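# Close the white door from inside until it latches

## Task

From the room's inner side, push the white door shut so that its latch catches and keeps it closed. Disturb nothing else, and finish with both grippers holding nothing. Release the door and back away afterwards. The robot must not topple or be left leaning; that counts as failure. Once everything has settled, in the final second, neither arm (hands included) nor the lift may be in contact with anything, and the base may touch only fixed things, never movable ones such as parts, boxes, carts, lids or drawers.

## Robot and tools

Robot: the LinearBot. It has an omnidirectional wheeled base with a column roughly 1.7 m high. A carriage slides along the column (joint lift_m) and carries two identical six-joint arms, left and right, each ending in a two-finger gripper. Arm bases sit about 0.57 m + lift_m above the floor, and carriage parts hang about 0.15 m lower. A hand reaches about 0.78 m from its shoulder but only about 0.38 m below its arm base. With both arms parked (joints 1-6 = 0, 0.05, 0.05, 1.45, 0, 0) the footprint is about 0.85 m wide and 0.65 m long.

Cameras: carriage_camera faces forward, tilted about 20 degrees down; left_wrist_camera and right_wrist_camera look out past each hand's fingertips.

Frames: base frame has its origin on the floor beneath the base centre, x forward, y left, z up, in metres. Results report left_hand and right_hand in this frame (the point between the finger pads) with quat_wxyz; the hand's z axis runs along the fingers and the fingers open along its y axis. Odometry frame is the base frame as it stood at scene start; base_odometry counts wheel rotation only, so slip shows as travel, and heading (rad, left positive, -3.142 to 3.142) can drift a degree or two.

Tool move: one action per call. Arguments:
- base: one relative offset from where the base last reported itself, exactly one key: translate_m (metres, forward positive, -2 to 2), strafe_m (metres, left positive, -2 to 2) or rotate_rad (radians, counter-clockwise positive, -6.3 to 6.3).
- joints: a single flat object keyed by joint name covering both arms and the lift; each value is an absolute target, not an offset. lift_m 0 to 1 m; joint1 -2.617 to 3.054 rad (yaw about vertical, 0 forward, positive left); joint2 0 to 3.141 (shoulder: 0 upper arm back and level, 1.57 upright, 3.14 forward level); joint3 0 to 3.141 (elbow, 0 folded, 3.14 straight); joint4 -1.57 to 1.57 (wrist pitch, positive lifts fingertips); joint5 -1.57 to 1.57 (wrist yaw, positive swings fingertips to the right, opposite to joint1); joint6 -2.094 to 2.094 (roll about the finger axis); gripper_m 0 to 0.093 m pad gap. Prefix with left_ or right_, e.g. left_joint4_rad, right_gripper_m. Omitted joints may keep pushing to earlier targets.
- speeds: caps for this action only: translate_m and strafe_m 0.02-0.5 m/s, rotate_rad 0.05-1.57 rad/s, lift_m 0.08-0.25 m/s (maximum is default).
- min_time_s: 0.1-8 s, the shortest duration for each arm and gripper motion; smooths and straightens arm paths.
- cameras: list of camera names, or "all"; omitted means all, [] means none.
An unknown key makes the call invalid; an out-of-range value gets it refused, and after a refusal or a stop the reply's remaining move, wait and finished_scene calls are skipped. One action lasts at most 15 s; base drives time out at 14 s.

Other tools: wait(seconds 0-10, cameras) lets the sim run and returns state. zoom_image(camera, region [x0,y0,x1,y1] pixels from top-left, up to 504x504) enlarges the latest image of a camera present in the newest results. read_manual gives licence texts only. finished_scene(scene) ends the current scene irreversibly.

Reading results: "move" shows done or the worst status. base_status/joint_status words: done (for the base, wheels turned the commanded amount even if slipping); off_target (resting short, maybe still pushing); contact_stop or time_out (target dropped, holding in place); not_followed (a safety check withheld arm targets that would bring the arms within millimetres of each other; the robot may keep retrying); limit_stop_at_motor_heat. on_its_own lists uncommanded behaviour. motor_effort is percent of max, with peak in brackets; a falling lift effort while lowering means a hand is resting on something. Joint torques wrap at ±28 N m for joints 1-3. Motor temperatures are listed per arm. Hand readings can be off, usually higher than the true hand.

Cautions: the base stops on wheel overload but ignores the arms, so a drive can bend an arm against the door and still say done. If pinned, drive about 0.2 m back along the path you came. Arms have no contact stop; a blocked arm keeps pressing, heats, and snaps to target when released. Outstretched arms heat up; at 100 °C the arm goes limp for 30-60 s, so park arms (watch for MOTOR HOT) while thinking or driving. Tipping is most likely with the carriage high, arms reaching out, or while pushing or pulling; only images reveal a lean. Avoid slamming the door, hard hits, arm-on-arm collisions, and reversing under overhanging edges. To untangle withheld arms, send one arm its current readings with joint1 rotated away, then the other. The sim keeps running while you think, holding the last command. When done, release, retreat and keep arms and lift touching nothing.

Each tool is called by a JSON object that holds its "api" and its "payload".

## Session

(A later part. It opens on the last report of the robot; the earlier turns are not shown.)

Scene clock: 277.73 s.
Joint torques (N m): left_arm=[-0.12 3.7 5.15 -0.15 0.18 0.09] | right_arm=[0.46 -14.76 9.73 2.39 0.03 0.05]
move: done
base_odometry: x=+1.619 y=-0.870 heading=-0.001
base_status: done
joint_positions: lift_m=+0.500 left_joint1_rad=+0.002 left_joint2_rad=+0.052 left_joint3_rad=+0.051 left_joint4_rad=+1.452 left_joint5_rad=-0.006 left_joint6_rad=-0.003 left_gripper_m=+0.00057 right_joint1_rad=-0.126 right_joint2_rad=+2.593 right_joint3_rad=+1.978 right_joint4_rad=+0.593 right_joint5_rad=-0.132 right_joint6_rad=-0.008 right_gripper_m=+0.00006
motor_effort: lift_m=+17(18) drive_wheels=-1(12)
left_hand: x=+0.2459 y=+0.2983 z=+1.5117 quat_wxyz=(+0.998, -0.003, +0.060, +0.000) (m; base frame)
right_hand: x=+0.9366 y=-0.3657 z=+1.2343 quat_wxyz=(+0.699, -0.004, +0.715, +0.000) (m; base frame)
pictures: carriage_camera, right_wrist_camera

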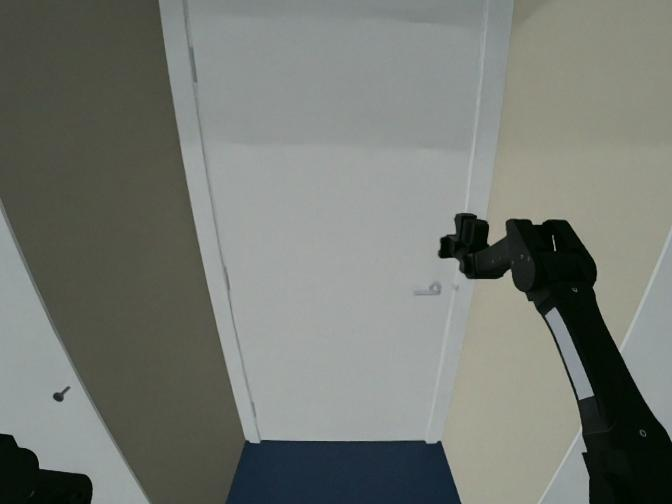

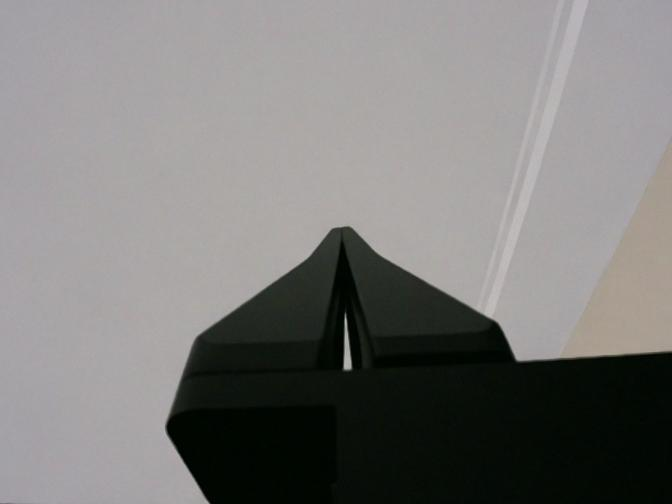

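{"api": "zoom_image", "payload": {"camera": "right_wrist_camera", "region": [460, 0, 620, 330]}}

{"api": "zoom_image", "payload": {"camera": "carriage_camera", "region": [400, 260, 490, 450]}}

{"api": "zoom_image", "payload": {"camera": "carriage_camera", "region": [200, 260, 290, 450]}}

{"api": "move", "payload": {"base": {"translate_m": -0.15}, "joints": {"right_joint1_rad": 0, "right_joint2_rad": 0.05, "right_joint3_rad": 0.05, "right_joint4_rad": 1.45, "right_joint5_rad": 0, "right_joint6_rad": 0, "lift_m": 0.1}, "min_time_s": 2, "cameras": ["carriage_camera"]}}

{"api": "zoom_image", "payload": {"camera": "carriage_camera", "region": [380, 80, 460, 200]}}

Scaled by 1.527 from the camera's 672x504 image, which has a finer 960x720 frame.

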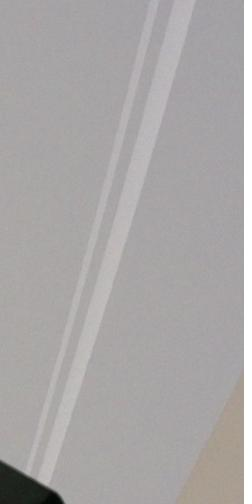

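Scaled by 2.653 from the camera's 672x504 image, which has a finer 960x720 frame.

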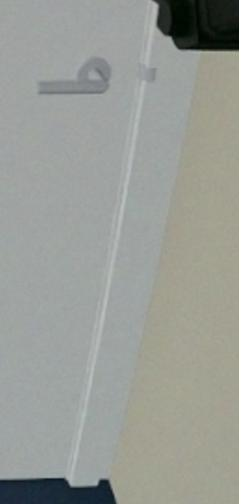

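Scaled by 2.653 from the camera's 672x504 image, which has a finer 960x720 frame.

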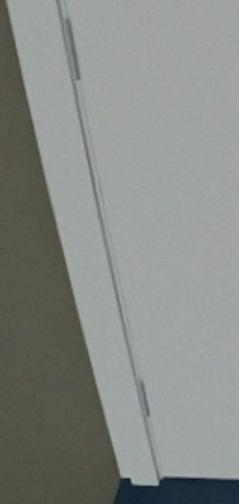

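Scene clock: 289.13 s.
Joint torques (N m): left_arm=[-0.25 3.56 5.16 -0.1 0.19 0.09] | right_arm=[0.73 3.02 4.72 -0.05 0.06 0.04]
move: done
base_odometry: x=+1.469 y=-0.870 heading=-0.001
base_status: done
joint_positions: lift_m=+0.100 left_joint1_rad=+0.002 left_joint2_rad=+0.052 left_joint3_rad=+0.050 left_joint4_rad=+1.452 left_joint5_rad=-0.006 left_joint6_rad=-0.003 left_gripper_m=+0.00057 right_joint1_rad=-0.009 right_joint2_rad=+0.058 right_joint3_rad=+0.058 right_joint4_rad=+1.438 right_joint5_rad=-0.013 right_joint6_rad=-0.008 right_gripper_m=+0.00006
joint_status: all done
motor_effort: lift_m=+19(20) drive_wheels=+1(13)
left_hand: x=+0.2460 y=+0.2983 z=+1.1114 quat_wxyz=(+0.998, -0.003, +0.060, +0.000) (m; base frame)
right_hand: x=+0.2489 y=-0.2952 z=+1.1132 quat_wxyz=(+0.998, -0.007, +0.066, -0.008) (m; base frame)
pictures: carriage_camera

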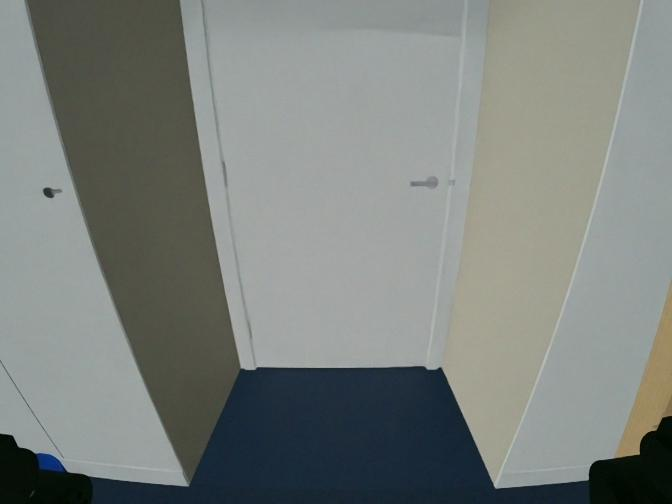

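Scaled by 4.200 from the camera's 672x504 image, which has a finer 960x720 frame.

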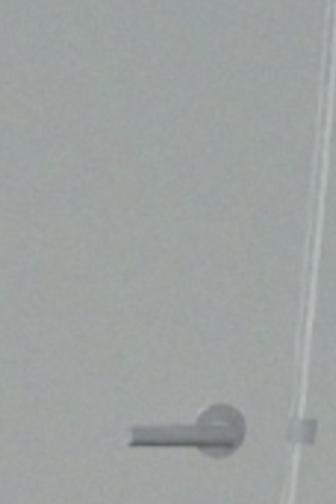

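{"api": "finished_scene", "payload": {"scene": 2}}

The scene is finished: the task was done.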